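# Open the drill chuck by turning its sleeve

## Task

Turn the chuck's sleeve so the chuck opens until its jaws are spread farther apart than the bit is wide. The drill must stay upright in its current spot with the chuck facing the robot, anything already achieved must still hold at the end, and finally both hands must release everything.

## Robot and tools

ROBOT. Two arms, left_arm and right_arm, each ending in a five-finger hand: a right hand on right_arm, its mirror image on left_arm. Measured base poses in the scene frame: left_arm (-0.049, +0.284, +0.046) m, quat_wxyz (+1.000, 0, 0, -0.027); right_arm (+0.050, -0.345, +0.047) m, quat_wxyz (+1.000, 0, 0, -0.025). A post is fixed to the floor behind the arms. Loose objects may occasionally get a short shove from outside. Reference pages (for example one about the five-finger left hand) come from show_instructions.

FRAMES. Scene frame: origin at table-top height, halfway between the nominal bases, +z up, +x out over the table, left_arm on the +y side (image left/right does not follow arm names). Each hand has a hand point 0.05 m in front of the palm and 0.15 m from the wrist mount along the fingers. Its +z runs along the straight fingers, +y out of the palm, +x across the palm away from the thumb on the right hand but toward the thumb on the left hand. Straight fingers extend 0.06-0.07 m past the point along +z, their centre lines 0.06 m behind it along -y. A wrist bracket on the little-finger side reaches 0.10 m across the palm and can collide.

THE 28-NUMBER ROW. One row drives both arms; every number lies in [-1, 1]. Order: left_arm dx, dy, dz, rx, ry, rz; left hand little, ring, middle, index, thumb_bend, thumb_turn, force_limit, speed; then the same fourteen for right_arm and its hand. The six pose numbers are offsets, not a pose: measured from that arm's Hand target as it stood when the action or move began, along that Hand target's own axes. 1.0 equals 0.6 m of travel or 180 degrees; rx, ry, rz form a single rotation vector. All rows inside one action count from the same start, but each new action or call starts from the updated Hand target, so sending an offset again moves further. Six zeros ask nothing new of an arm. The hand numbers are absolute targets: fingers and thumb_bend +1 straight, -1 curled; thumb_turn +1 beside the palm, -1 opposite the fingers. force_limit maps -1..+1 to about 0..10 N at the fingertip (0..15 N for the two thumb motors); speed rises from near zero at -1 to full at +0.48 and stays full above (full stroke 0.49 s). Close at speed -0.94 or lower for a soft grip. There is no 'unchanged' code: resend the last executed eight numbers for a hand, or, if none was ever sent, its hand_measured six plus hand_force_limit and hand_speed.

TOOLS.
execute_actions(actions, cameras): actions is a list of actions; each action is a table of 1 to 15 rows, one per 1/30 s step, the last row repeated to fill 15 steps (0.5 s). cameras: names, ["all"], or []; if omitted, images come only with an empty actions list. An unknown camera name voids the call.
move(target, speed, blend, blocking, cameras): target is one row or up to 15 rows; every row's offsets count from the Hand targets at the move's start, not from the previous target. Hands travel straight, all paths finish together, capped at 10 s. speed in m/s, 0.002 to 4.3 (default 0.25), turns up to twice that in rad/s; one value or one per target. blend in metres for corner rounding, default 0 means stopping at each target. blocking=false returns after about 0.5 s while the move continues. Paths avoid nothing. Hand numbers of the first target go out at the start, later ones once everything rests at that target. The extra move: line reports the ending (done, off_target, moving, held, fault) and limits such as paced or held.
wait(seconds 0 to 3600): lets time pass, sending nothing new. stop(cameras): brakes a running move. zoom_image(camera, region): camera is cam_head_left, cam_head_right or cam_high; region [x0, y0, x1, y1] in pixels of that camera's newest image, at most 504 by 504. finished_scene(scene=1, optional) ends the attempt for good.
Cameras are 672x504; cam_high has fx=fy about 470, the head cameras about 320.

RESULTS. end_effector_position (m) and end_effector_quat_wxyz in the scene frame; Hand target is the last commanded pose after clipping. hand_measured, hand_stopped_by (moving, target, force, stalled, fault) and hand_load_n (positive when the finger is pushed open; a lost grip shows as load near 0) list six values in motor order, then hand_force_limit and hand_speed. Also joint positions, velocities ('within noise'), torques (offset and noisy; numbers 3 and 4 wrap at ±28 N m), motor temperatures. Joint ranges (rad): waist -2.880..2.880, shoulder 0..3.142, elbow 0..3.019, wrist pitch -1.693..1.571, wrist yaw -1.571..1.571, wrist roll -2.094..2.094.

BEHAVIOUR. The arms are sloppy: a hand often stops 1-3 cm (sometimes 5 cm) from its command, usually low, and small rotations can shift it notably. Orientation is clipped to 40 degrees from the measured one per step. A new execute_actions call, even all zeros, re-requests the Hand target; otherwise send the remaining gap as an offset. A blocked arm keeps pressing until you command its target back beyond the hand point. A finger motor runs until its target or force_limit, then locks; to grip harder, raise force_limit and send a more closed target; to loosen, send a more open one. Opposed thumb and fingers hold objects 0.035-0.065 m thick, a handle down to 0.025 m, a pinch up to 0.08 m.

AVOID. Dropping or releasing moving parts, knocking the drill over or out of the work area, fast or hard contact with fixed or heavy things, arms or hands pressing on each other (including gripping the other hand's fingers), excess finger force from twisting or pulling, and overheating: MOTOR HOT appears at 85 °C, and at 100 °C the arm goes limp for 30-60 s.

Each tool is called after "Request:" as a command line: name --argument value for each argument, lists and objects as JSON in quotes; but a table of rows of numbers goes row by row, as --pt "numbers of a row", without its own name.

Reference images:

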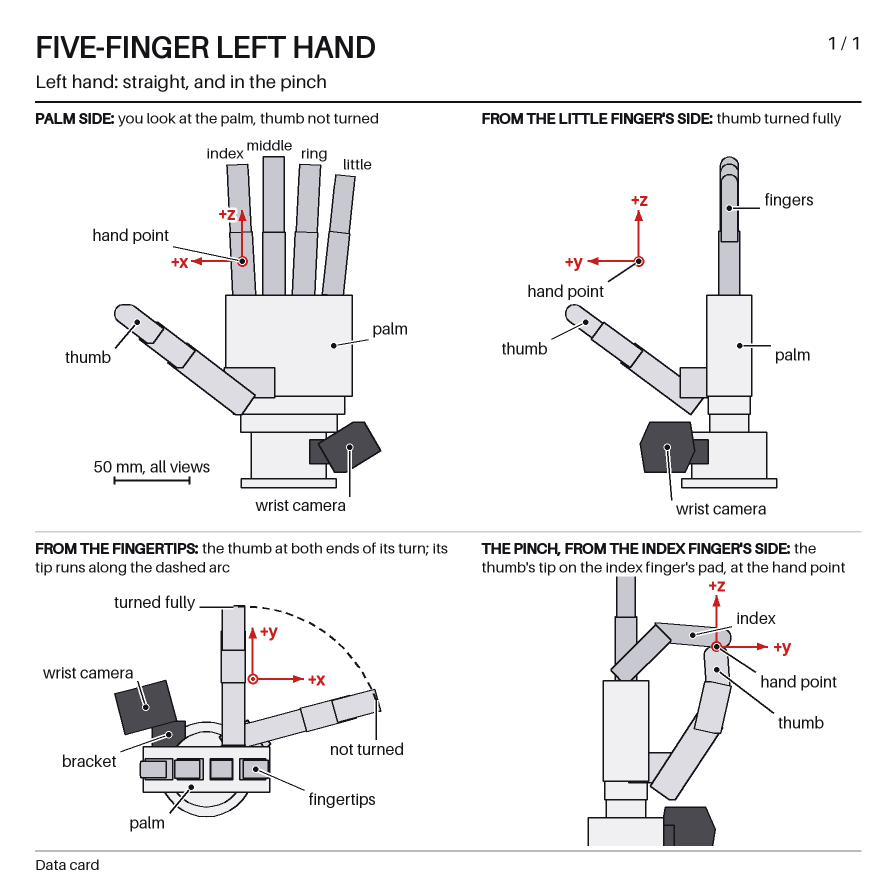

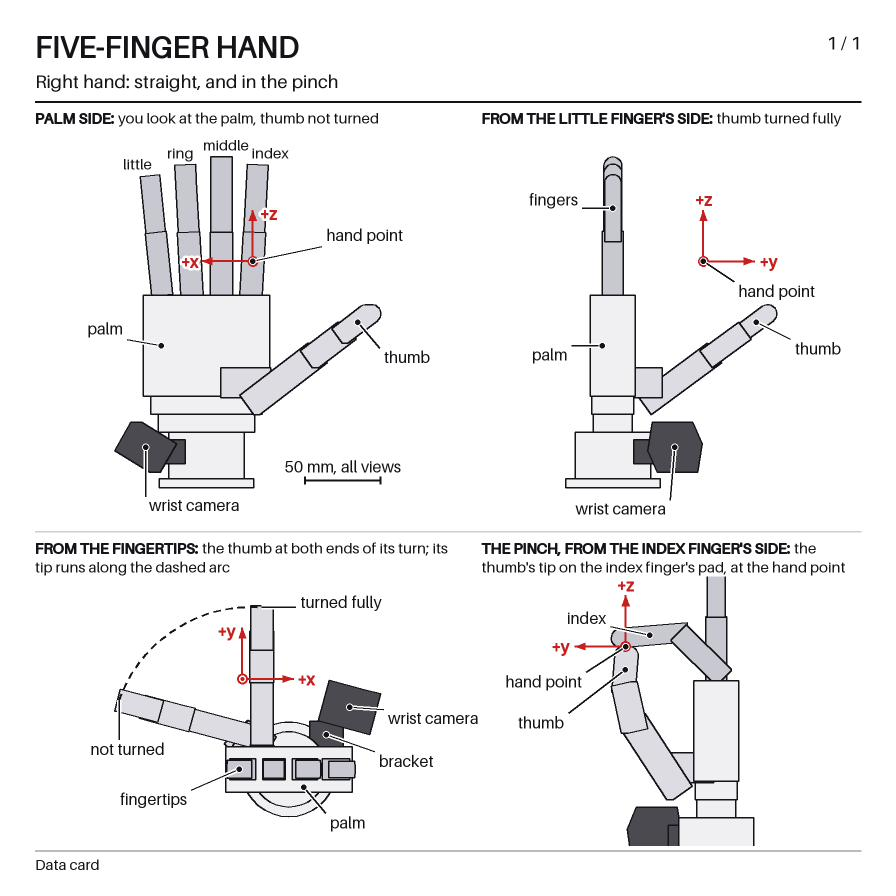

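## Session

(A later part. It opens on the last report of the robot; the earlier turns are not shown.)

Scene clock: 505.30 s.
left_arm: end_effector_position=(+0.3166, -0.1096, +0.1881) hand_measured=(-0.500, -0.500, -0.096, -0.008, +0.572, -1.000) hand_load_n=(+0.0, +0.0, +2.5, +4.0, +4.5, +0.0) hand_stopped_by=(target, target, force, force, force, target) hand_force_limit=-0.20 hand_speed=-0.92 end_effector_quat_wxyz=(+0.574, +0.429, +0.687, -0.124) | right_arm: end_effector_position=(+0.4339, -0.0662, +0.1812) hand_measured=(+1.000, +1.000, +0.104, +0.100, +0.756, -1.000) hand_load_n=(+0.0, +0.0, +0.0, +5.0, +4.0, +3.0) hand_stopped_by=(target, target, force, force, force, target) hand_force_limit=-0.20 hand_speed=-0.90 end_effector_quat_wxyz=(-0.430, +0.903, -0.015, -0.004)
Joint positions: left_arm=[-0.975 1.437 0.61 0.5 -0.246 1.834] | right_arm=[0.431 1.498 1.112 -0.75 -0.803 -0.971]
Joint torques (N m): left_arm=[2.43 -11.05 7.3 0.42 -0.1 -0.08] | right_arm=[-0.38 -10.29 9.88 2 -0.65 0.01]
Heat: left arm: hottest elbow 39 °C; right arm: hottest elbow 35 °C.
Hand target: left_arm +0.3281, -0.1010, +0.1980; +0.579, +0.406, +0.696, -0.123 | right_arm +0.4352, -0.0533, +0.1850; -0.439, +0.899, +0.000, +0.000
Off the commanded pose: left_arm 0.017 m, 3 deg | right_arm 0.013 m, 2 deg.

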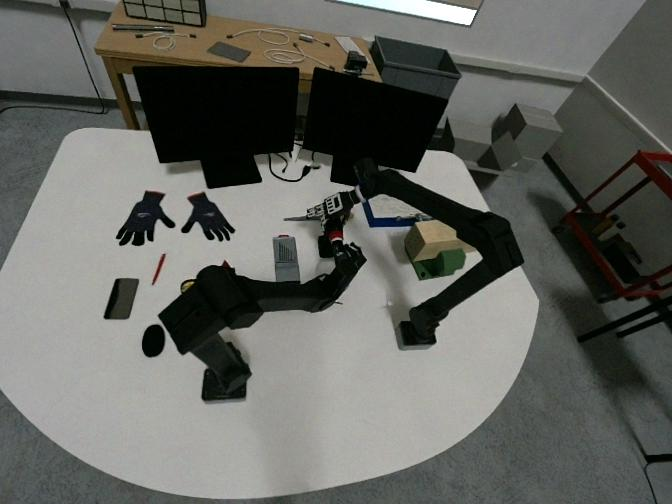

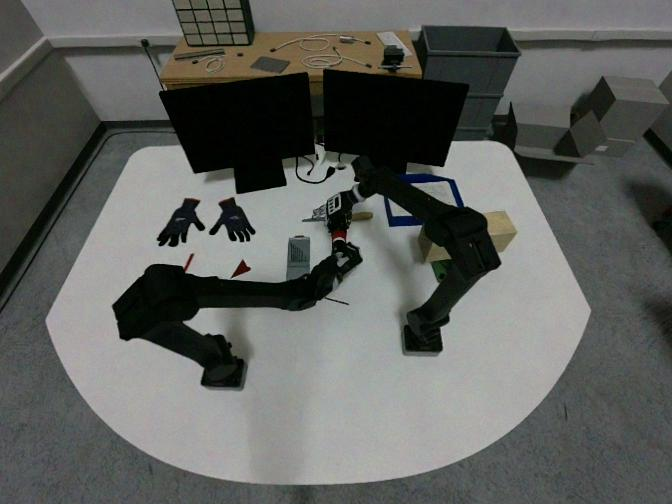

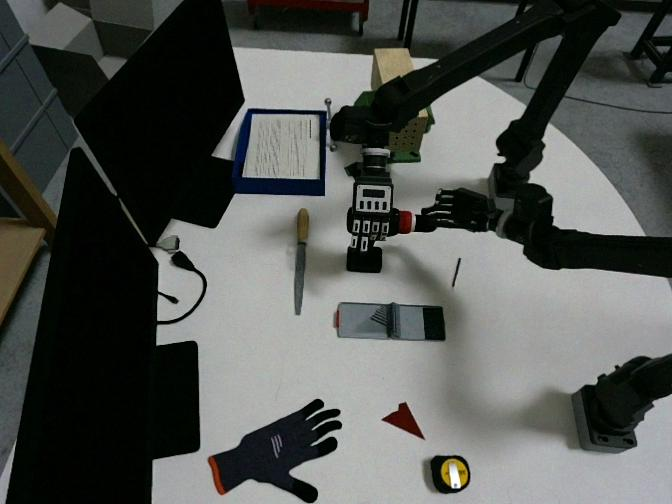

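Request:
move --target '[-0.0062,-0.0038,0.0038,0,-0.0786,-0.0786,-0.5,-0.5,-0.6,-0.5,0.1,-1,-0.2,-0.92,0,0,0,0,0,0,1,1,-0.35,-0.35,0.72,-1,-0.2,-0.9]' --speed 0.1 --cameras '["all"]'

Request:
zoom_image --camera "cam_high" --region '[320, 140, 480, 290]'

Request:
zoom_image --camera "cam_head_right" --region '[320, 230, 360, 270]'

Request:
zoom_image --camera "cam_head_left" --region '[320, 230, 360, 270]'

Scene clock: 523.77 s.
left_arm: end_effector_position=(+0.3169, -0.1127, +0.1971) hand_measured=(-0.500, -0.500, -0.098, -0.008, +0.570, -1.000) hand_load_n=(+0.0, +0.0, +0.0, +0.5, +0.0, -1.5) hand_stopped_by=(target, target, force, force, force, target) hand_force_limit=-0.20 hand_speed=-0.92 end_effector_quat_wxyz=(+0.632, +0.321, +0.664, -0.239) | right_arm: end_effector_position=(+0.4339, -0.0662, +0.1805) hand_measured=(+1.000, +1.000, +0.104, +0.100, +0.756, -1.000) hand_load_n=(+0.0, +0.0, +0.0, +4.0, +4.5, +0.0) hand_stopped_by=(target, target, force, force, force, target) hand_force_limit=-0.20 hand_speed=-0.90 end_effector_quat_wxyz=(-0.430, +0.903, -0.015, -0.005)
Joint positions: left_arm=[-0.954 1.503 0.54 0.874 -0.196 1.642] | right_arm=[0.431 1.499 1.112 -0.75 -0.803 -0.971]
Joint torques (N m): left_arm=[2.55 -8.59 5.71 2.51 0.12 -0.02] | right_arm=[-0.62 -10.46 10.03 1.83 -0.67 0.02]
Heat: left arm: hottest elbow 39 °C; right arm: hottest elbow 35 °C.
Hand target: left_arm +0.3280, -0.1055, +0.2000; +0.641, +0.299, +0.664, -0.242 | right_arm +0.4352, -0.0533, +0.1850; -0.439, +0.899, +0.000, +0.000
Off the commanded pose: left_arm 0.014 m, 3 deg | right_arm 0.014 m, 2 deg.
move: off_target (left_arm)

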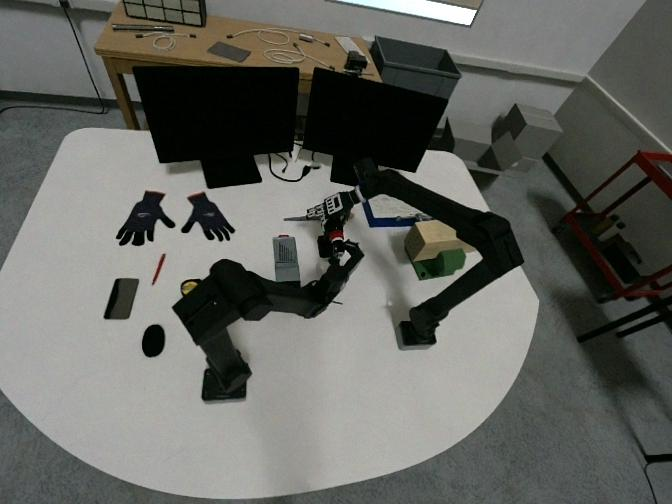

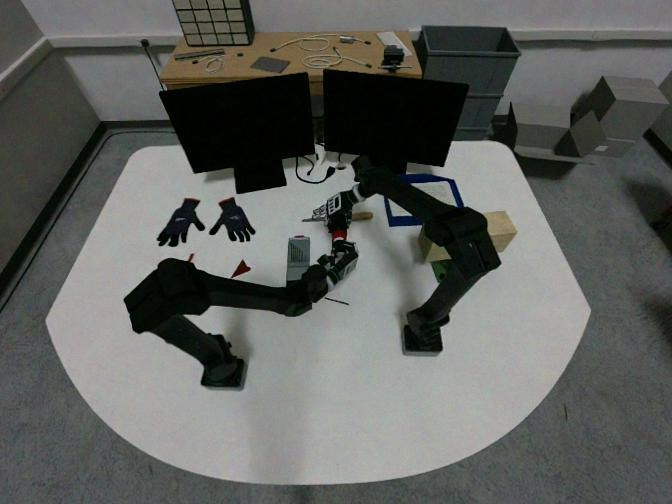

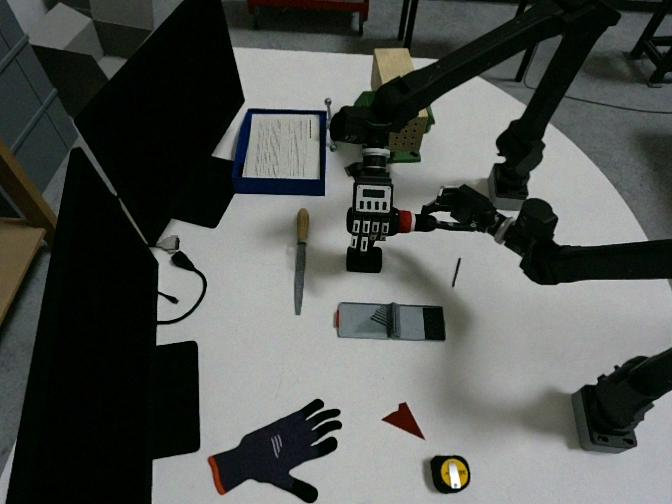

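Scaled by 3.150 from the camera's image (finer frame: 960x720).

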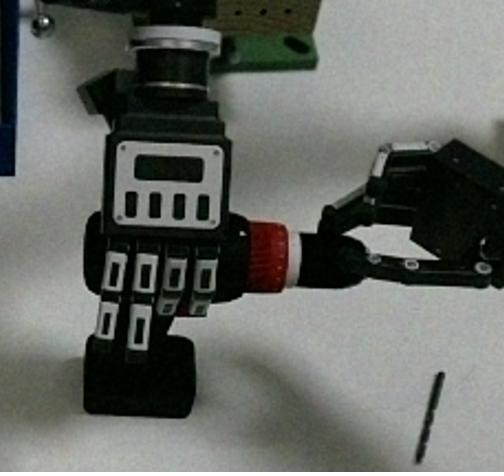

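Scaled by 12.600 from the camera's image (finer frame: 960x720).

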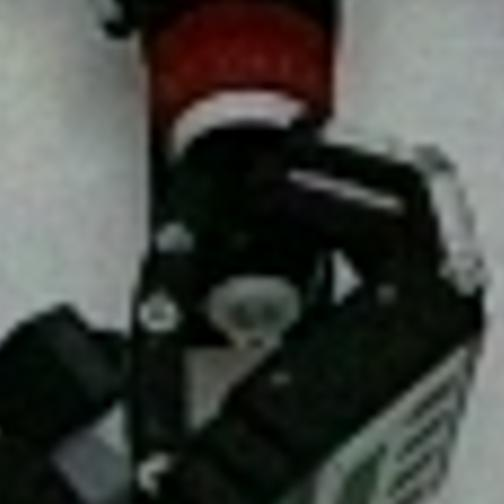

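Scaled by 12.600 from the camera's image (finer frame: 960x720).

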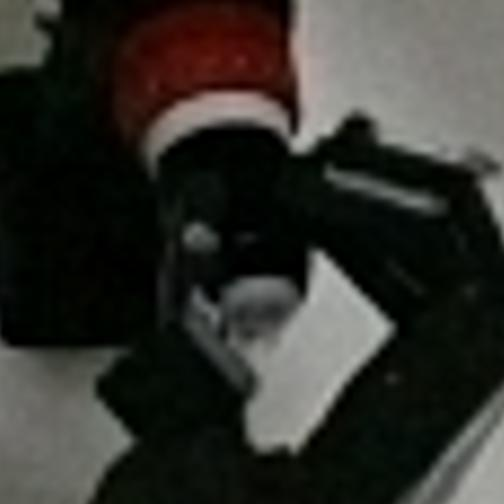

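Request:
execute_actions --actions '[[[0,0,0,0,0,0,-0.5,-0.5,-0.65,-0.6,0.1,-1,-0.1,-0.92,0,0,0,0,0,0,1,1,-0.35,-0.35,0.72,-1,-0.2,-0.9]],[[0,0,0,0,0,0,-0.5,-0.5,-0.65,-0.6,0.1,-1,-0.1,-0.92,0,0,0,0,0,0,1,1,-0.35,-0.35,0.72,-1,-0.2,-0.9]],[[0,0,0,0,0,0,-0.5,-0.5,-0.65,-0.6,0.1,-1,-0.1,-0.92,0,0,0,0,0,0,1,1,-0.35,-0.35,0.72,-1,-0.2,-0.9]]]'

Scene clock: 544.67 s.
left_arm: end_effector_position=(+0.3175, -0.1122, +0.1971) hand_measured=(-0.500, -0.500, -0.650, -0.052, +0.570, -1.000) hand_load_n=(+0.0, +0.0, +0.0, +4.5, +2.0, -1.5) hand_stopped_by=(target, target, target, force, force, target) hand_force_limit=-0.10 hand_speed=-0.92 end_effector_quat_wxyz=(+0.632, +0.320, +0.664, -0.239) | right_arm: end_effector_position=(+0.4339, -0.0662, +0.1805) hand_measured=(+1.000, +1.000, +0.104, +0.100, +0.756, -1.000) hand_load_n=(+0.0, +0.0, +0.0, +4.5, +4.5, +1.5) hand_stopped_by=(target, target, force, force, force, target) hand_force_limit=-0.20 hand_speed=-0.90 end_effector_quat_wxyz=(-0.430, +0.903, -0.015, -0.005)
Joint positions: left_arm=[-0.952 1.503 0.54 0.874 -0.196 1.642] | right_arm=[0.431 1.499 1.112 -0.75 -0.803 -0.971]
Joint torques (N m): left_arm=[2.37 -8.59 5.71 2.54 0.13 -0.02] | right_arm=[-0.38 -10.58 9.89 1.91 -0.66 0.02]
Heat: left arm: hottest shoulder 38 °C; right arm: hottest elbow 35 °C.
Hand target: left_arm +0.3280, -0.1055, +0.2000; +0.641, +0.299, +0.664, -0.242 | right_arm +0.4352, -0.0533, +0.1850; -0.439, +0.899, +0.000, +0.000
Off the commanded pose: left_arm 0.013 m, 3 deg | right_arm 0.014 m, 2 deg.

Request:
execute_actions --actions '[]'

Request:
zoom_image --camera "cam_high" --region '[400, 190, 480, 250]'

Request:
zoom_image --camera "cam_head_right" --region '[310, 220, 380, 280]'

Request:
zoom_image --camera "cam_head_left" --region '[310, 220, 380, 280]'

Scene clock: 554.07 s.
left_arm: end_effector_position=(+0.3175, -0.1122, +0.1971) hand_measured=(-0.500, -0.500, -0.650, -0.052, +0.570, -1.000) hand_load_n=(+0.0, +0.0, +0.0, +4.5, +2.0, -1.5) hand_stopped_by=(target, target, target, force, force, target) hand_force_limit=-0.10 hand_speed=-0.92 end_effector_quat_wxyz=(+0.632, +0.320, +0.664, -0.239) | right_arm: end_effector_position=(+0.4339, -0.0662, +0.1805) hand_measured=(+1.000, +1.000, +0.104, +0.100, +0.756, -1.000) hand_load_n=(+0.0, +0.0, +0.0, +4.5, +4.5, +1.0) hand_stopped_by=(target, target, force, force, force, target) hand_force_limit=-0.20 hand_speed=-0.90 end_effector_quat_wxyz=(-0.430, +0.903, -0.015, -0.005)
Joint positions: left_arm=[-0.952 1.503 0.54 0.874 -0.196 1.642] | right_arm=[0.431 1.499 1.112 -0.75 -0.803 -0.971]
Joint velocities: within noise
Joint torques (N m): left_arm=[2.32 -8.64 5.7 2.52 0.12 -0.01] | right_arm=[-0.32 -10.81 9.94 1.87 -0.64 -0.01]
Motor temperatures (°C): left_arm=[33 38 38 32 30 29] | right_arm=[32 34 35 33 32 29]
Heat: left arm: hottest shoulder 38 °C; right arm: hottest elbow 35 °C.
Hand target: left_arm +0.3280, -0.1055, +0.2000; +0.641, +0.299, +0.664, -0.242 | right_arm +0.4352, -0.0533, +0.1850; -0.439, +0.899, +0.000, +0.000
Off the commanded pose: left_arm 0.013 m, 3 deg | right_arm 0.014 m, 2 deg.

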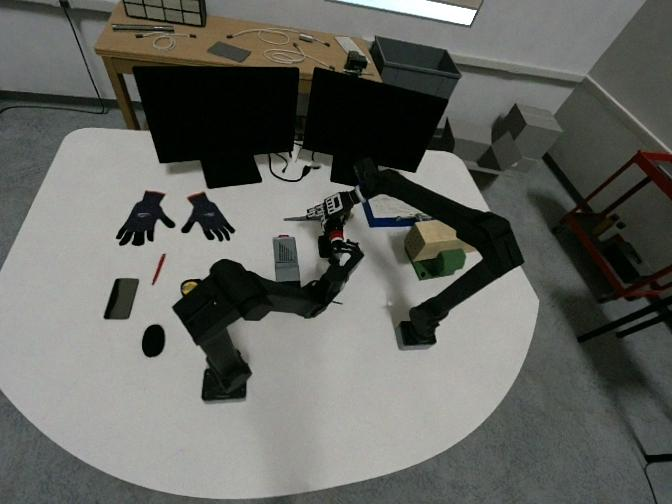

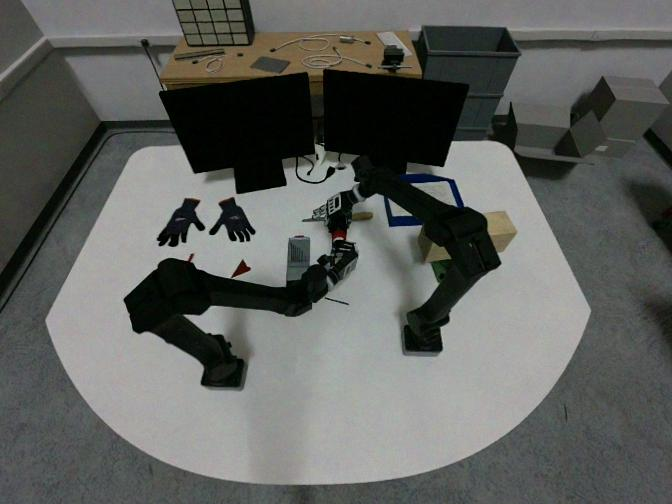

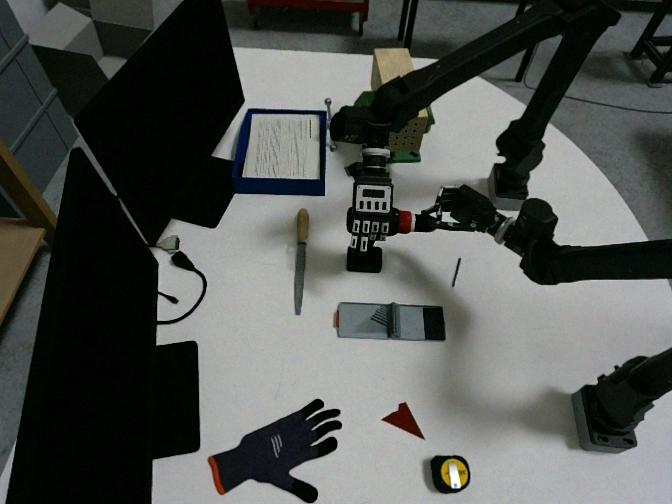

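Scaled by 6.300 from the camera's image (finer frame: 960x720).

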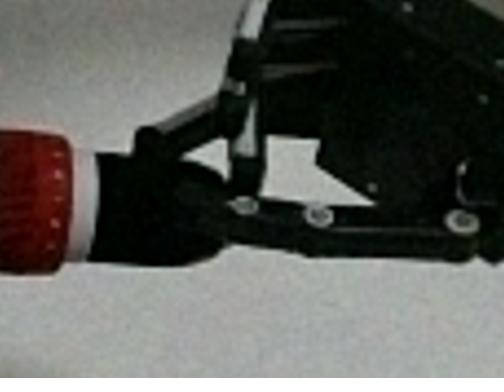

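Scaled by 7.200 from the camera's image (finer frame: 960x720).

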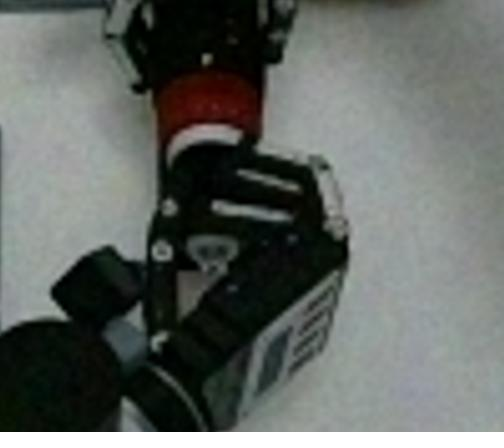

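Scaled by 7.200 from the camera's image (finer frame: 960x720).

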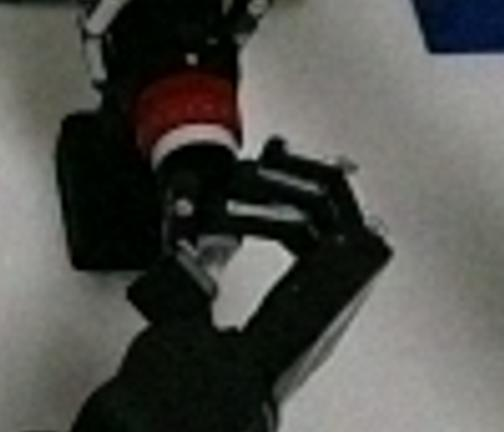

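Request:
execute_actions --actions '[[[0,0,0,0,0,0,-0.5,-0.5,0.15,0.15,0.8,-1,-0.1,-0.6,0,0,0,0,0,0,1,1,-0.35,-0.35,0.72,-1,-0.2,-0.9]],[[0,0,0,0,0,0,-0.5,-0.5,0.15,0.15,0.8,-1,-0.1,-0.6,0,0,0,0,0,0,1,1,-0.35,-0.35,0.72,-1,-0.2,-0.9]],[[0,0,0,0,0,0,-0.5,-0.5,0.15,0.15,0.8,-1,-0.1,-0.6,0,0,0,0,0,0,1,1,-0.35,-0.35,0.72,-1,-0.2,-0.9]]]' --cameras '["cam_high","cam_head_right"]'

Request:
zoom_image --camera "cam_high" --region '[400, 190, 480, 250]'

Request:
zoom_image --camera "cam_head_right" --region '[325, 235, 355, 265]'

Scene clock: 572.63 s.
left_arm: end_effector_position=(+0.3172, -0.1109, +0.1944) hand_measured=(-0.500, -0.500, +0.150, +0.150, +0.800, -1.000) hand_load_n=(+0.0, +0.0, +0.0, +0.0, +0.0, +0.5) hand_stopped_by=(target, target, target, target, target, target) hand_force_limit=-0.10 hand_speed=-0.60 end_effector_quat_wxyz=(+0.631, +0.315, +0.666, -0.243) | right_arm: end_effector_position=(+0.4340, -0.0666, +0.1796) hand_measured=(+1.000, +1.000, +0.104, +0.100, +0.756, -1.000) hand_load_n=(+0.0, +0.0, +2.0, +2.0, +4.0, -1.0) hand_stopped_by=(target, target, force, force, force, target) hand_force_limit=-0.20 hand_speed=-0.90 end_effector_quat_wxyz=(-0.430, +0.903, -0.011, -0.003)
Joint positions: left_arm=[-0.951 1.507 0.535 0.885 -0.196 1.627] | right_arm=[0.431 1.499 1.111 -0.75 -0.803 -0.982]
Joint torques (N m): left_arm=[2.2 -9 6 2.13 0.13 0.02] | right_arm=[-0.15 -10.7 10 1.85 -0.64 0]
Heat: left arm: hottest elbow 38 °C; right arm: hottest elbow 35 °C.
Hand target: left_arm +0.3280, -0.1055, +0.2000; +0.641, +0.299, +0.664, -0.242 | right_arm +0.4352, -0.0533, +0.1850; -0.439, +0.899, +0.000, +0.000
Off the commanded pose: left_arm 0.013 m, 2 deg | right_arm 0.014 m, 2 deg.
Images, in order (width x height): cam_head_right 672x504, cam_high 672x504.

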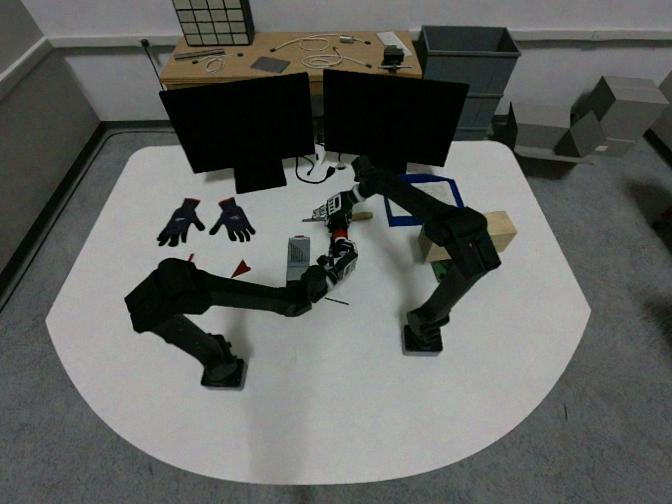

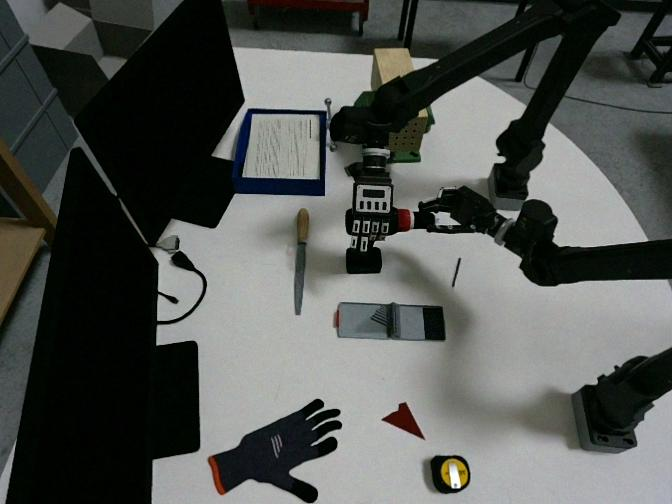

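Scaled by 6.300 from the camera's image (finer frame: 960x720).

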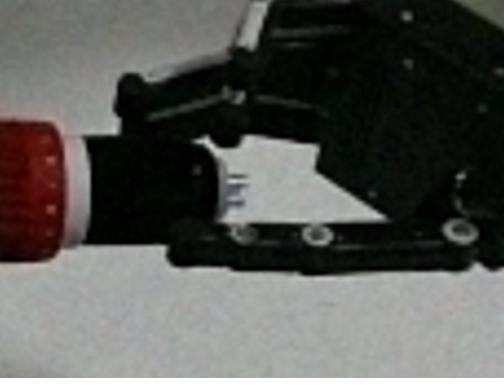

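Scaled by 16.800 from the camera's image (finer frame: 960x720).

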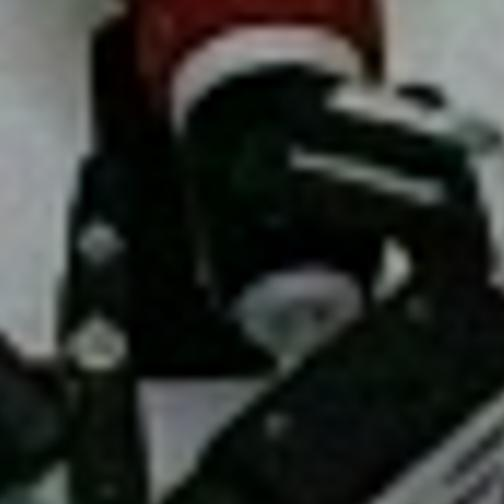

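Request:
move --target '[0.0233,0.0045,0.0073,0,0,0,-0.5,-0.5,0.15,0.15,0.8,-1,-0.1,-0.6,0,0,0,0,0,0,1,1,-0.35,-0.35,0.72,-1,-0.2,-0.9]' --speed 0.05 --cameras '["cam_high","cam_head_right"]'

Request:
zoom_image --camera "cam_high" --region '[400, 190, 480, 250]'

Request:
zoom_image --camera "cam_head_right" --region '[320, 230, 360, 270]'

Scene clock: 579.37 s.
left_arm: end_effector_position=(+0.3224, -0.1104, +0.1768) hand_measured=(-0.500, -0.500, +0.150, +0.150, +0.800, -1.000) hand_load_n=(+0.0, +0.0, +0.0, +0.0, +0.0, +0.0) hand_stopped_by=(target, target, target, target, target, target) hand_force_limit=-0.10 hand_speed=-0.60 end_effector_quat_wxyz=(+0.627, +0.316, +0.670, -0.241) | right_arm: end_effector_position=(+0.4340, -0.0666, +0.1796) hand_measured=(+1.000, +1.000, +0.104, +0.100, +0.756, -1.000) hand_load_n=(+0.0, +0.0, +2.0, +2.0, +3.5, -1.0) hand_stopped_by=(target, target, force, force, force, target) hand_force_limit=-0.20 hand_speed=-0.90 end_effector_quat_wxyz=(-0.430, +0.903, -0.011, -0.003)
Joint positions: left_arm=[-0.939 1.561 0.535 0.925 -0.185 1.627] | right_arm=[0.431 1.499 1.111 -0.75 -0.803 -0.982]
Joint torques (N m): left_arm=[2.2 -9.58 5.56 2.69 0.18 0.03] | right_arm=[-0.21 -10.93 10.09 1.88 -0.64 -0.02]
Heat: left arm: hottest shoulder 37 °C; right arm: hottest elbow 35 °C.
Hand target: left_arm +0.3331, -0.1055, +0.1860; +0.641, +0.299, +0.664, -0.242 | right_arm +0.4352, -0.0533, +0.1850; -0.439, +0.899, +0.000, +0.000
Off the commanded pose: left_arm 0.015 m, 3 deg | right_arm 0.014 m, 2 deg.
move: off_target (left_arm)
Images, in order (width x height): cam_head_right 672x504, cam_high 672x504.

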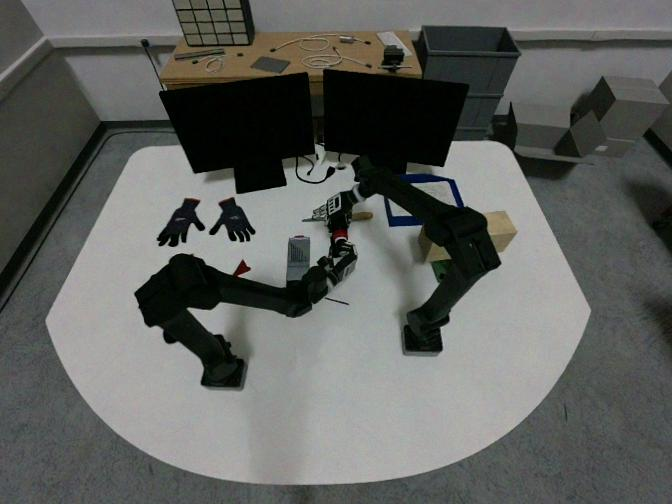

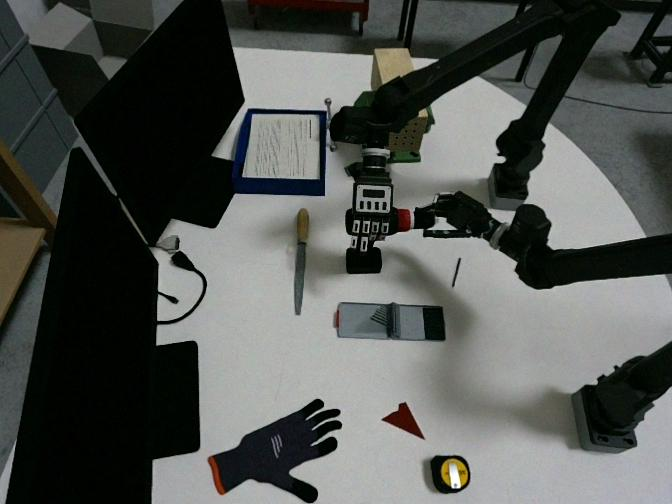

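Scaled by 6.300 from the camera's image (finer frame: 960x720).

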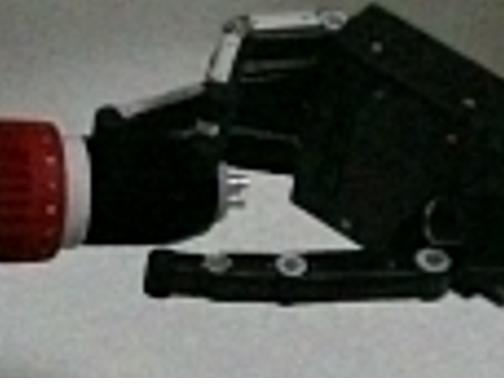

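Scaled by 12.600 from the camera's image (finer frame: 960x720).

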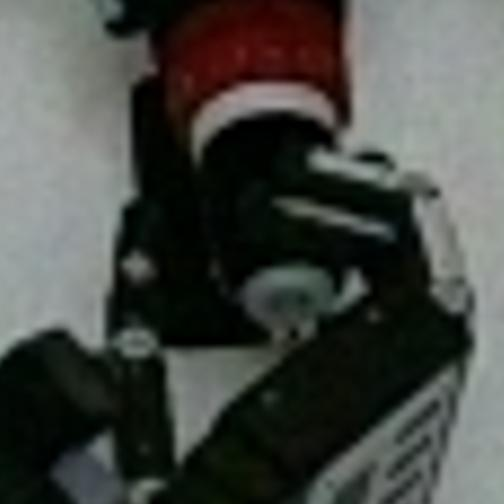

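Request:
move --target '[-0.01,0.0006,-0.0006,0,0,0,-0.5,-0.5,0.15,0.15,0.8,-1,-0.1,-0.6,0,0,0,0,0,0,1,1,-0.35,-0.35,0.72,-1,-0.2,-0.9]' --speed 0.05

Scene clock: 588.13 s.
left_arm: end_effector_position=(+0.3224, -0.1104, +0.1768) hand_measured=(-0.500, -0.500, +0.150, +0.150, +0.800, -1.000) hand_load_n=(+0.0, +0.0, +0.0, +0.0, +0.0, +0.5) hand_stopped_by=(target, target, target, target, target, target) hand_force_limit=-0.10 hand_speed=-0.60 end_effector_quat_wxyz=(+0.627, +0.316, +0.670, -0.241) | right_arm: end_effector_position=(+0.4340, -0.0666, +0.1796) hand_measured=(+1.000, +1.000, +0.104, +0.100, +0.756, -1.000) hand_load_n=(+0.0, +0.0, +2.0, +2.0, +4.0, -1.0) hand_stopped_by=(target, target, force, force, force, target) hand_force_limit=-0.20 hand_speed=-0.90 end_effector_quat_wxyz=(-0.430, +0.903, -0.011, -0.003)
Joint positions: left_arm=[-0.939 1.561 0.535 0.925 -0.185 1.627] | right_arm=[0.431 1.499 1.111 -0.75 -0.803 -0.982]
Joint torques (N m): left_arm=[2.2 -11.28 5.81 1.77 0.18 0.03] | right_arm=[-0.38 -10.93 9.99 1.88 -0.64 0.01]
Heat: left arm: hottest shoulder 38 °C; right arm: hottest elbow 35 °C.
Hand target: left_arm +0.3331, -0.1055, +0.1920; +0.641, +0.299, +0.664, -0.242 | right_arm +0.4352, -0.0533, +0.1850; -0.439, +0.899, +0.000, +0.000
Off the commanded pose: left_arm 0.019 m, 3 deg | right_arm 0.014 m, 2 deg.
move: off_target (left_arm)

Request:
execute_actions --actions '[[[0,0,0,0,0,0,-0.5,-0.5,-0.6,-0.6,0.1,-1,-0.7,-0.92,0,0,0,0,0,0,1,1,-0.35,-0.35,0.72,-1,-0.2,-0.9]],[[0,0,0,0,0,0,-0.5,-0.5,-0.6,-0.6,0.1,-1,-0.7,-0.92,0,0,0,0,0,0,1,1,-0.35,-0.35,0.72,-1,-0.2,-0.9]],[[0,0,0,0,0,0,-0.5,-0.5,-0.6,-0.6,0.1,-1,-0.7,-0.92,0,0,0,0,0,0,1,1,-0.35,-0.35,0.72,-1,-0.2,-0.9]],[[0,0,0,0,0,0,-0.5,-0.5,-0.6,-0.6,0.1,-1,-0.7,-0.92,0,0,0,0,0,0,1,1,-0.35,-0.35,0.72,-1,-0.2,-0.9]]]' --cameras '["cam_high","cam_head_right"]'

Request:
zoom_image --camera "cam_high" --region '[400, 190, 480, 250]'

Request:
zoom_image --camera "cam_head_right" --region '[320, 230, 360, 270]'

Scene clock: 594.77 s.
left_arm: end_effector_position=(+0.3222, -0.1107, +0.1767) hand_measured=(-0.500, -0.500, +0.046, -0.036, +0.624, -1.000) hand_load_n=(+0.0, +0.0, +1.0, +2.0, +2.0, +0.5) hand_stopped_by=(target, target, force, force, force, target) hand_force_limit=-0.70 hand_speed=-0.92 end_effector_quat_wxyz=(+0.626, +0.316, +0.670, -0.242) | right_arm: end_effector_position=(+0.4340, -0.0666, +0.1796) hand_measured=(+1.000, +1.000, +0.104, +0.100, +0.756, -1.000) hand_load_n=(+0.0, +0.0, +0.0, +4.0, +3.5, +1.0) hand_stopped_by=(target, target, force, force, force, target) hand_force_limit=-0.20 hand_speed=-0.90 end_effector_quat_wxyz=(-0.430, +0.903, -0.011, -0.003)
Joint positions: left_arm=[-0.939 1.561 0.535 0.925 -0.183 1.625] | right_arm=[0.431 1.499 1.111 -0.75 -0.803 -0.982]
Joint torques (N m): left_arm=[2.08 -11.28 5.81 1.77 0.11 0.05] | right_arm=[-0.56 -10.58 10.1 1.84 -0.65 -0.01]
Heat: left arm: hottest shoulder 38 °C; right arm: hottest elbow 36 °C.
Hand target: left_arm +0.3331, -0.1055, +0.1920; +0.641, +0.299, +0.664, -0.242 | right_arm +0.4352, -0.0533, +0.1850; -0.439, +0.899, +0.000, +0.000
Off the commanded pose: left_arm 0.019 m, 3 deg | right_arm 0.014 m, 2 deg.
Images, in order (width x height): cam_head_right 672x504, cam_high 672x504.

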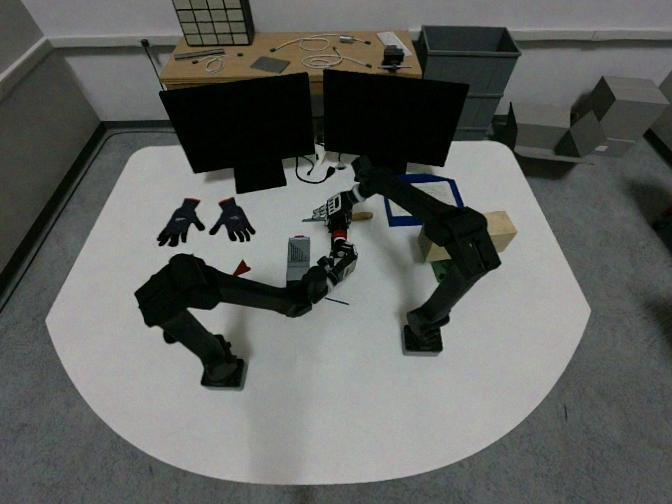

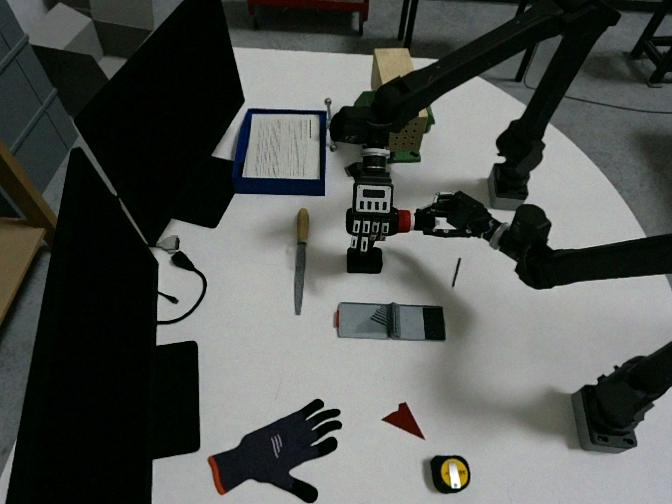

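Scaled by 6.300 from the camera's image (finer frame: 960x720).

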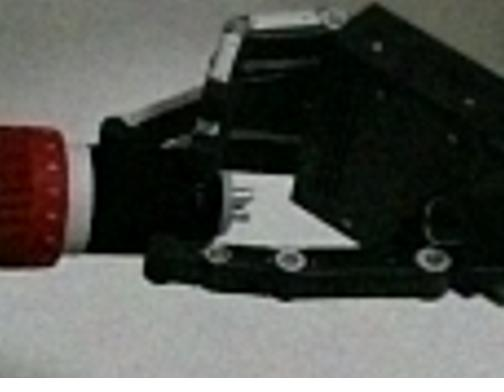

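Scaled by 12.600 from the camera's image (finer frame: 960x720).

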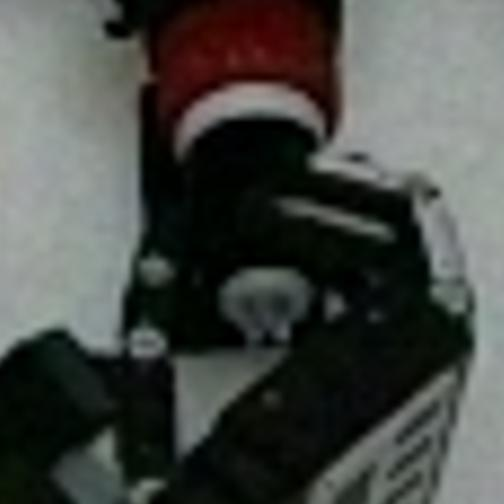

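Request:
execute_actions --actions '[[[0,0,0,0,0,0,-0.5,-0.5,-0.65,-0.65,0.15,-1,0,-0.92,0,0,0,0,0,0,1,1,-0.35,-0.35,0.72,-1,-0.2,-0.9]],[[0,0,0,0,0,0,-0.5,-0.5,-0.65,-0.65,0.15,-1,0,-0.92,0,0,0,0,0,0,1,1,-0.35,-0.35,0.72,-1,-0.2,-0.9]]]'

Scene clock: 598.97 s.
left_arm: end_effector_position=(+0.3222, -0.1107, +0.1766) hand_measured=(-0.500, -0.500, +0.012, -0.072, +0.606, -1.000) hand_load_n=(+0.0, +0.0, +5.0, +5.5, +7.5, +0.0) hand_stopped_by=(target, target, force, force, force, target) hand_force_limit=0.00 hand_speed=-0.92 end_effector_quat_wxyz=(+0.626, +0.316, +0.671, -0.242) | right_arm: end_effector_position=(+0.4338, -0.0665, +0.1797) hand_measured=(+1.000, +1.000, +0.104, +0.100, +0.756, -1.000) hand_load_n=(+0.0, +0.0, +0.0, +4.5, +3.5, +1.5) hand_stopped_by=(target, target, force, force, force, target) hand_force_limit=-0.20 hand_speed=-0.90 end_effector_quat_wxyz=(-0.430, +0.903, -0.012, -0.004)
Joint positions: left_arm=[-0.939 1.561 0.535 0.925 -0.183 1.624] | right_arm=[0.431 1.499 1.111 -0.75 -0.803 -0.978]
Joint torques (N m): left_arm=[2.32 -11.34 5.81 1.78 0.12 0.06] | right_arm=[-0.56 -10.46 10.02 1.99 -0.64 0.01]
Heat: left arm: hottest shoulder 38 °C; right arm: hottest elbow 36 °C.
Hand target: left_arm +0.3331, -0.1055, +0.1920; +0.641, +0.299, +0.664, -0.242 | right_arm +0.4352, -0.0533, +0.1850; -0.439, +0.899, +0.000, +0.000
Off the commanded pose: left_arm 0.020 m, 3 deg | right_arm 0.014 m, 2 deg.

Request:
execute_actions --actions '[[[0,0,0,0,0,0,-0.5,-0.5,-0.65,-0.65,0.15,-1,0,-0.92,0,0,0,0,0,0,1,1,-0.4,-0.35,0.72,-1,-0.2,-0.92]],[[0,0,0,0,0,0,-0.5,-0.5,-0.65,-0.65,0.15,-1,0,-0.92,0,0,0,0,0,0,1,1,-0.4,-0.35,0.72,-1,-0.2,-0.92]]]'

Scene clock: 602.73 s.
left_arm: end_effector_position=(+0.3222, -0.1107, +0.1766) hand_measured=(-0.500, -0.500, +0.012, -0.072, +0.606, -1.000) hand_load_n=(+0.0, +0.0, +5.0, +5.5, +7.5, +0.0) hand_stopped_by=(target, target, force, force, force, target) hand_force_limit=0.00 hand_speed=-0.92 end_effector_quat_wxyz=(+0.626, +0.316, +0.671, -0.242) | right_arm: end_effector_position=(+0.4340, -0.0666, +0.1790) hand_measured=(+1.000, +1.000, +0.076, +0.100, +0.756, -1.000) hand_load_n=(+0.0, +0.0, +4.5, +3.5, +4.5, +1.0) hand_stopped_by=(target, target, force, force, force, target) hand_force_limit=-0.20 hand_speed=-0.92 end_effector_quat_wxyz=(-0.429, +0.903, -0.011, -0.004)
Joint positions: left_arm=[-0.939 1.561 0.535 0.925 -0.183 1.624] | right_arm=[0.431 1.501 1.111 -0.75 -0.803 -0.982]
Joint torques (N m): left_arm=[2.26 -11.22 5.81 1.78 0.11 0.06] | right_arm=[-0.38 -10.58 10.07 1.92 -0.65 0.03]
Heat: left arm: hottest shoulder 38 °C; right arm: hottest elbow 36 °C.
Hand target: left_arm +0.3331, -0.1055, +0.1920; +0.641, +0.299, +0.664, -0.242 | right_arm +0.4352, -0.0533, +0.1850; -0.439, +0.899, +0.000, +0.000
Off the commanded pose: left_arm 0.020 m, 3 deg | right_arm 0.015 m, 2 deg.

Request:
move --target '[-0.0097,-0.0037,0.0037,0,-0.0471,-0.0471,-0.5,-0.5,-0.65,-0.65,0.15,-1,0,-0.92,0,0,0,0,0,0,1,1,-0.4,-0.35,0.72,-1,-0.2,-0.92]' --speed 0.1 --cameras '["cam_high","cam_head_right"]'

Request:
zoom_image --camera "cam_high" --region '[400, 190, 480, 250]'

Request:
zoom_image --camera "cam_head_right" --region '[320, 230, 360, 270]'

Scene clock: 613.63 s.
left_arm: end_effector_position=(+0.3206, -0.1126, +0.1772) hand_measured=(-0.500, -0.500, +0.012, -0.072, +0.606, -1.000) hand_load_n=(+0.0, +0.0, +4.0, +3.0, +10.0, +0.0) hand_stopped_by=(target, target, force, force, force, target) hand_force_limit=0.00 hand_speed=-0.92 end_effector_quat_wxyz=(+0.646, +0.254, +0.653, -0.304) | right_arm: end_effector_position=(+0.4334, -0.0664, +0.1792) hand_measured=(+1.000, +1.000, +0.076, +0.100, +0.756, -1.000) hand_load_n=(+0.5, +0.0, +4.0, +3.0, +5.0, +1.0) hand_stopped_by=(target, target, force, force, force, target) hand_force_limit=-0.20 hand_speed=-0.92 end_effector_quat_wxyz=(-0.429, +0.903, -0.016, -0.006)
Joint positions: left_arm=[-0.934 1.631 0.512 1.138 -0.177 1.506] | right_arm=[0.431 1.501 1.111 -0.75 -0.803 -0.971]
Joint torques (N m): left_arm=[2.14 -10.34 5.42 3.23 0.04 0.03] | right_arm=[0.32 -10.4 9.99 1.95 -0.65 0.01]
Heat: left arm: hottest shoulder 38 °C; right arm: hottest elbow 36 °C.
Hand target: left_arm +0.3331, -0.1091, +0.1975; +0.669, +0.230, +0.635, -0.311 | right_arm +0.4352, -0.0533, +0.1850; -0.439, +0.899, +0.000, +0.000
Off the commanded pose: left_arm 0.024 m, 4 deg | right_arm 0.014 m, 2 deg.
move: off_target (left_arm)
Images, in order (width x height): cam_head_right 672x504, cam_high 672x504.

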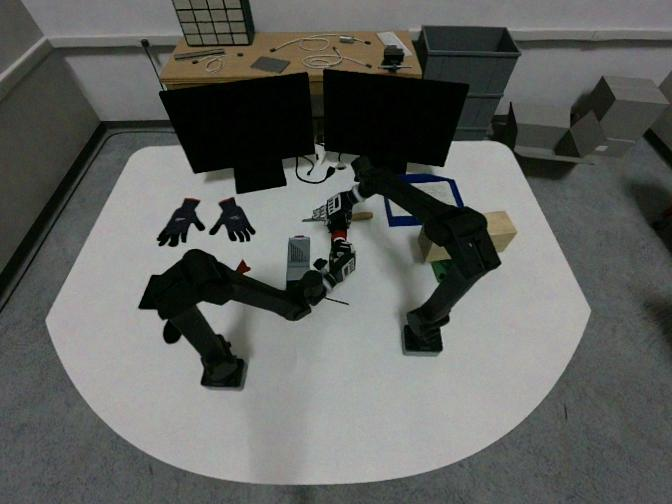

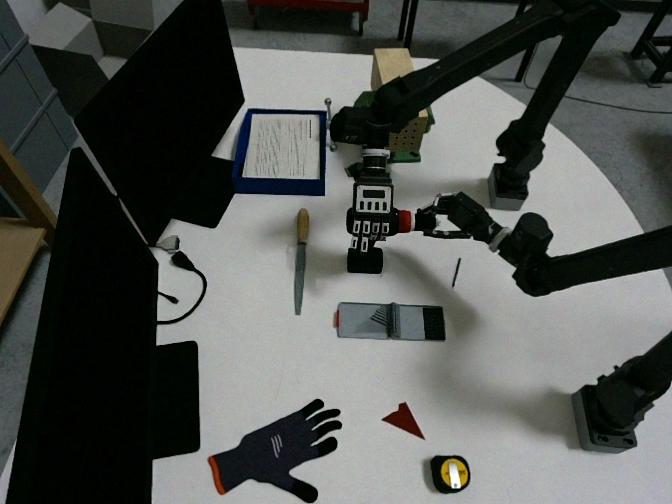

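Scaled by 6.300 from the camera's image (finer frame: 960x720).

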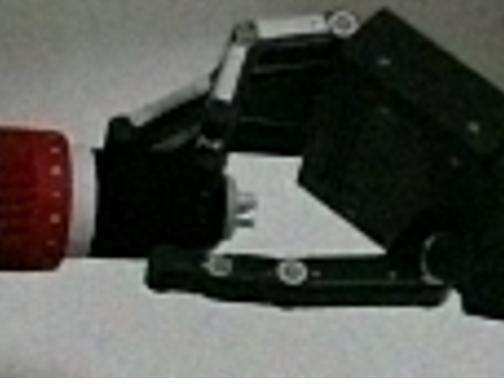

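Scaled by 12.600 from the camera's image (finer frame: 960x720).

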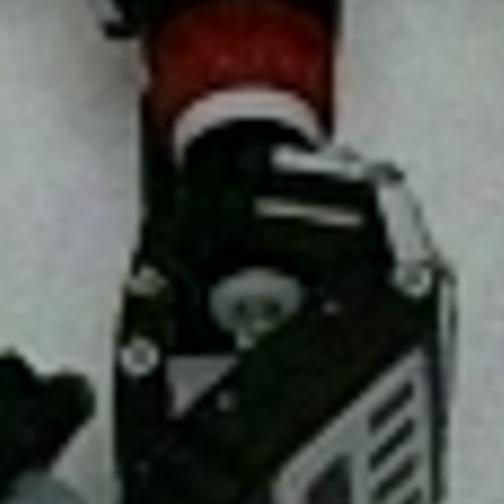

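Request:
move --target '[-0.0157,-0.0061,0.0061,0,-0.0471,-0.0471,-0.5,-0.5,-0.65,-0.65,0.15,-1,0,-0.92,0,0,0,0,0,0,1,1,-0.4,-0.35,0.72,-1,-0.2,-0.92]' --speed 0.1 --cameras '["cam_high","cam_head_right"]'

Request:
zoom_image --camera "cam_high" --region '[400, 190, 480, 250]'

Request:
zoom_image --camera "cam_head_right" --region '[320, 230, 360, 270]'

Scene clock: 622.53 s.
left_arm: end_effector_position=(+0.3209, -0.1154, +0.1807) hand_measured=(-0.500, -0.500, +0.012, -0.072, +0.606, -1.000) hand_load_n=(+0.0, +0.0, +4.0, +3.0, +9.5, -0.5) hand_stopped_by=(target, target, force, force, force, target) hand_force_limit=0.00 hand_speed=-0.92 end_effector_quat_wxyz=(+0.663, +0.184, +0.626, -0.366) | right_arm: end_effector_position=(+0.4334, -0.0664, +0.1792) hand_measured=(+1.000, +1.000, +0.076, +0.100, +0.756, -1.000) hand_load_n=(+0.0, +0.0, +4.5, +2.5, +5.0, +0.5) hand_stopped_by=(target, target, force, force, force, target) hand_force_limit=-0.20 hand_speed=-0.92 end_effector_quat_wxyz=(-0.429, +0.903, -0.015, -0.006)
Joint positions: left_arm=[-0.934 1.72 0.509 1.362 -0.196 1.381] | right_arm=[0.431 1.501 1.111 -0.75 -0.803 -0.972]
Joint torques (N m): left_arm=[1.9 -11.28 5.29 3.44 -0.07 0.11] | right_arm=[0.03 -10.52 10 1.83 -0.63 0.02]
Heat: left arm: hottest shoulder 38 °C; right arm: hottest elbow 36 °C.
Hand target: left_arm +0.3330, -0.1131, +0.2075; +0.689, +0.159, +0.599, -0.375 | right_arm +0.4352, -0.0533, +0.1850; -0.439, +0.899, +0.000, +0.000
Off the commanded pose: left_arm 0.030 m, 5 deg | right_arm 0.014 m, 2 deg.
move: off_target (left_arm)
Images, in order (width x height): cam_head_right 672x504, cam_high 672x504.

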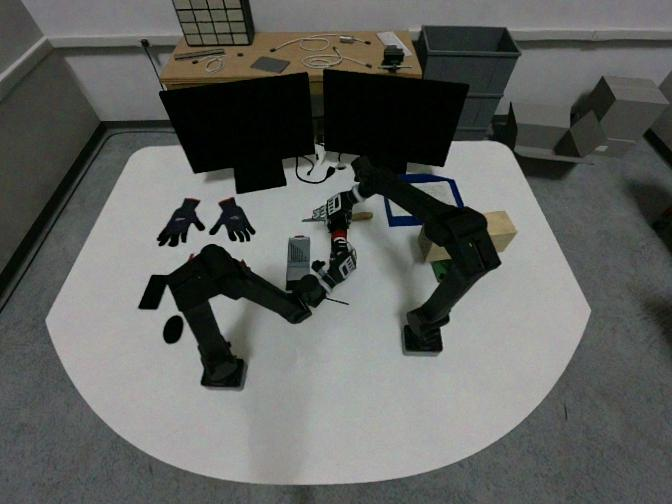

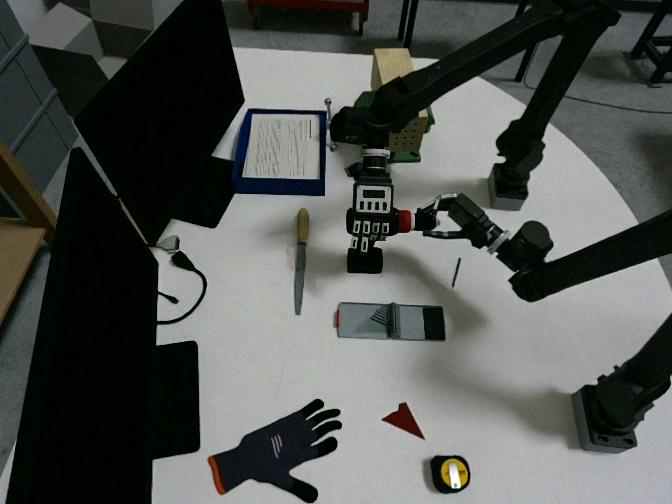

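Scaled by 6.300 from the camera's image (finer frame: 960x720).

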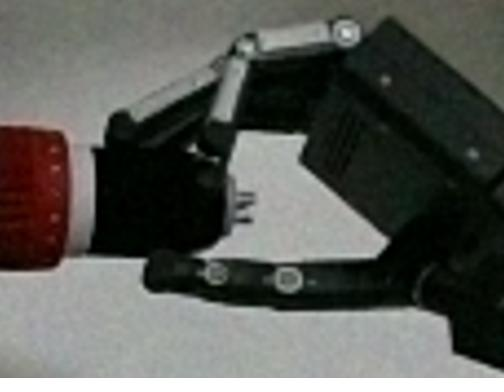

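Scaled by 12.600 from the camera's image (finer frame: 960x720).

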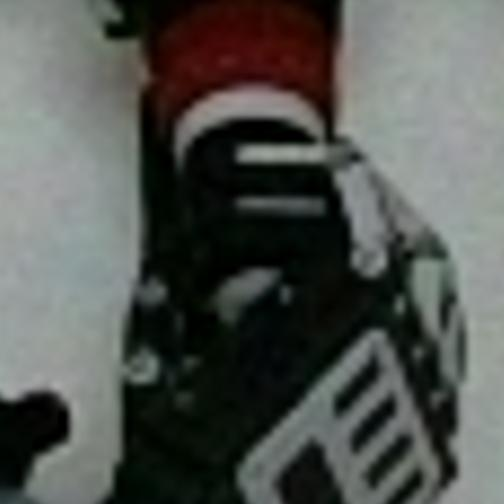

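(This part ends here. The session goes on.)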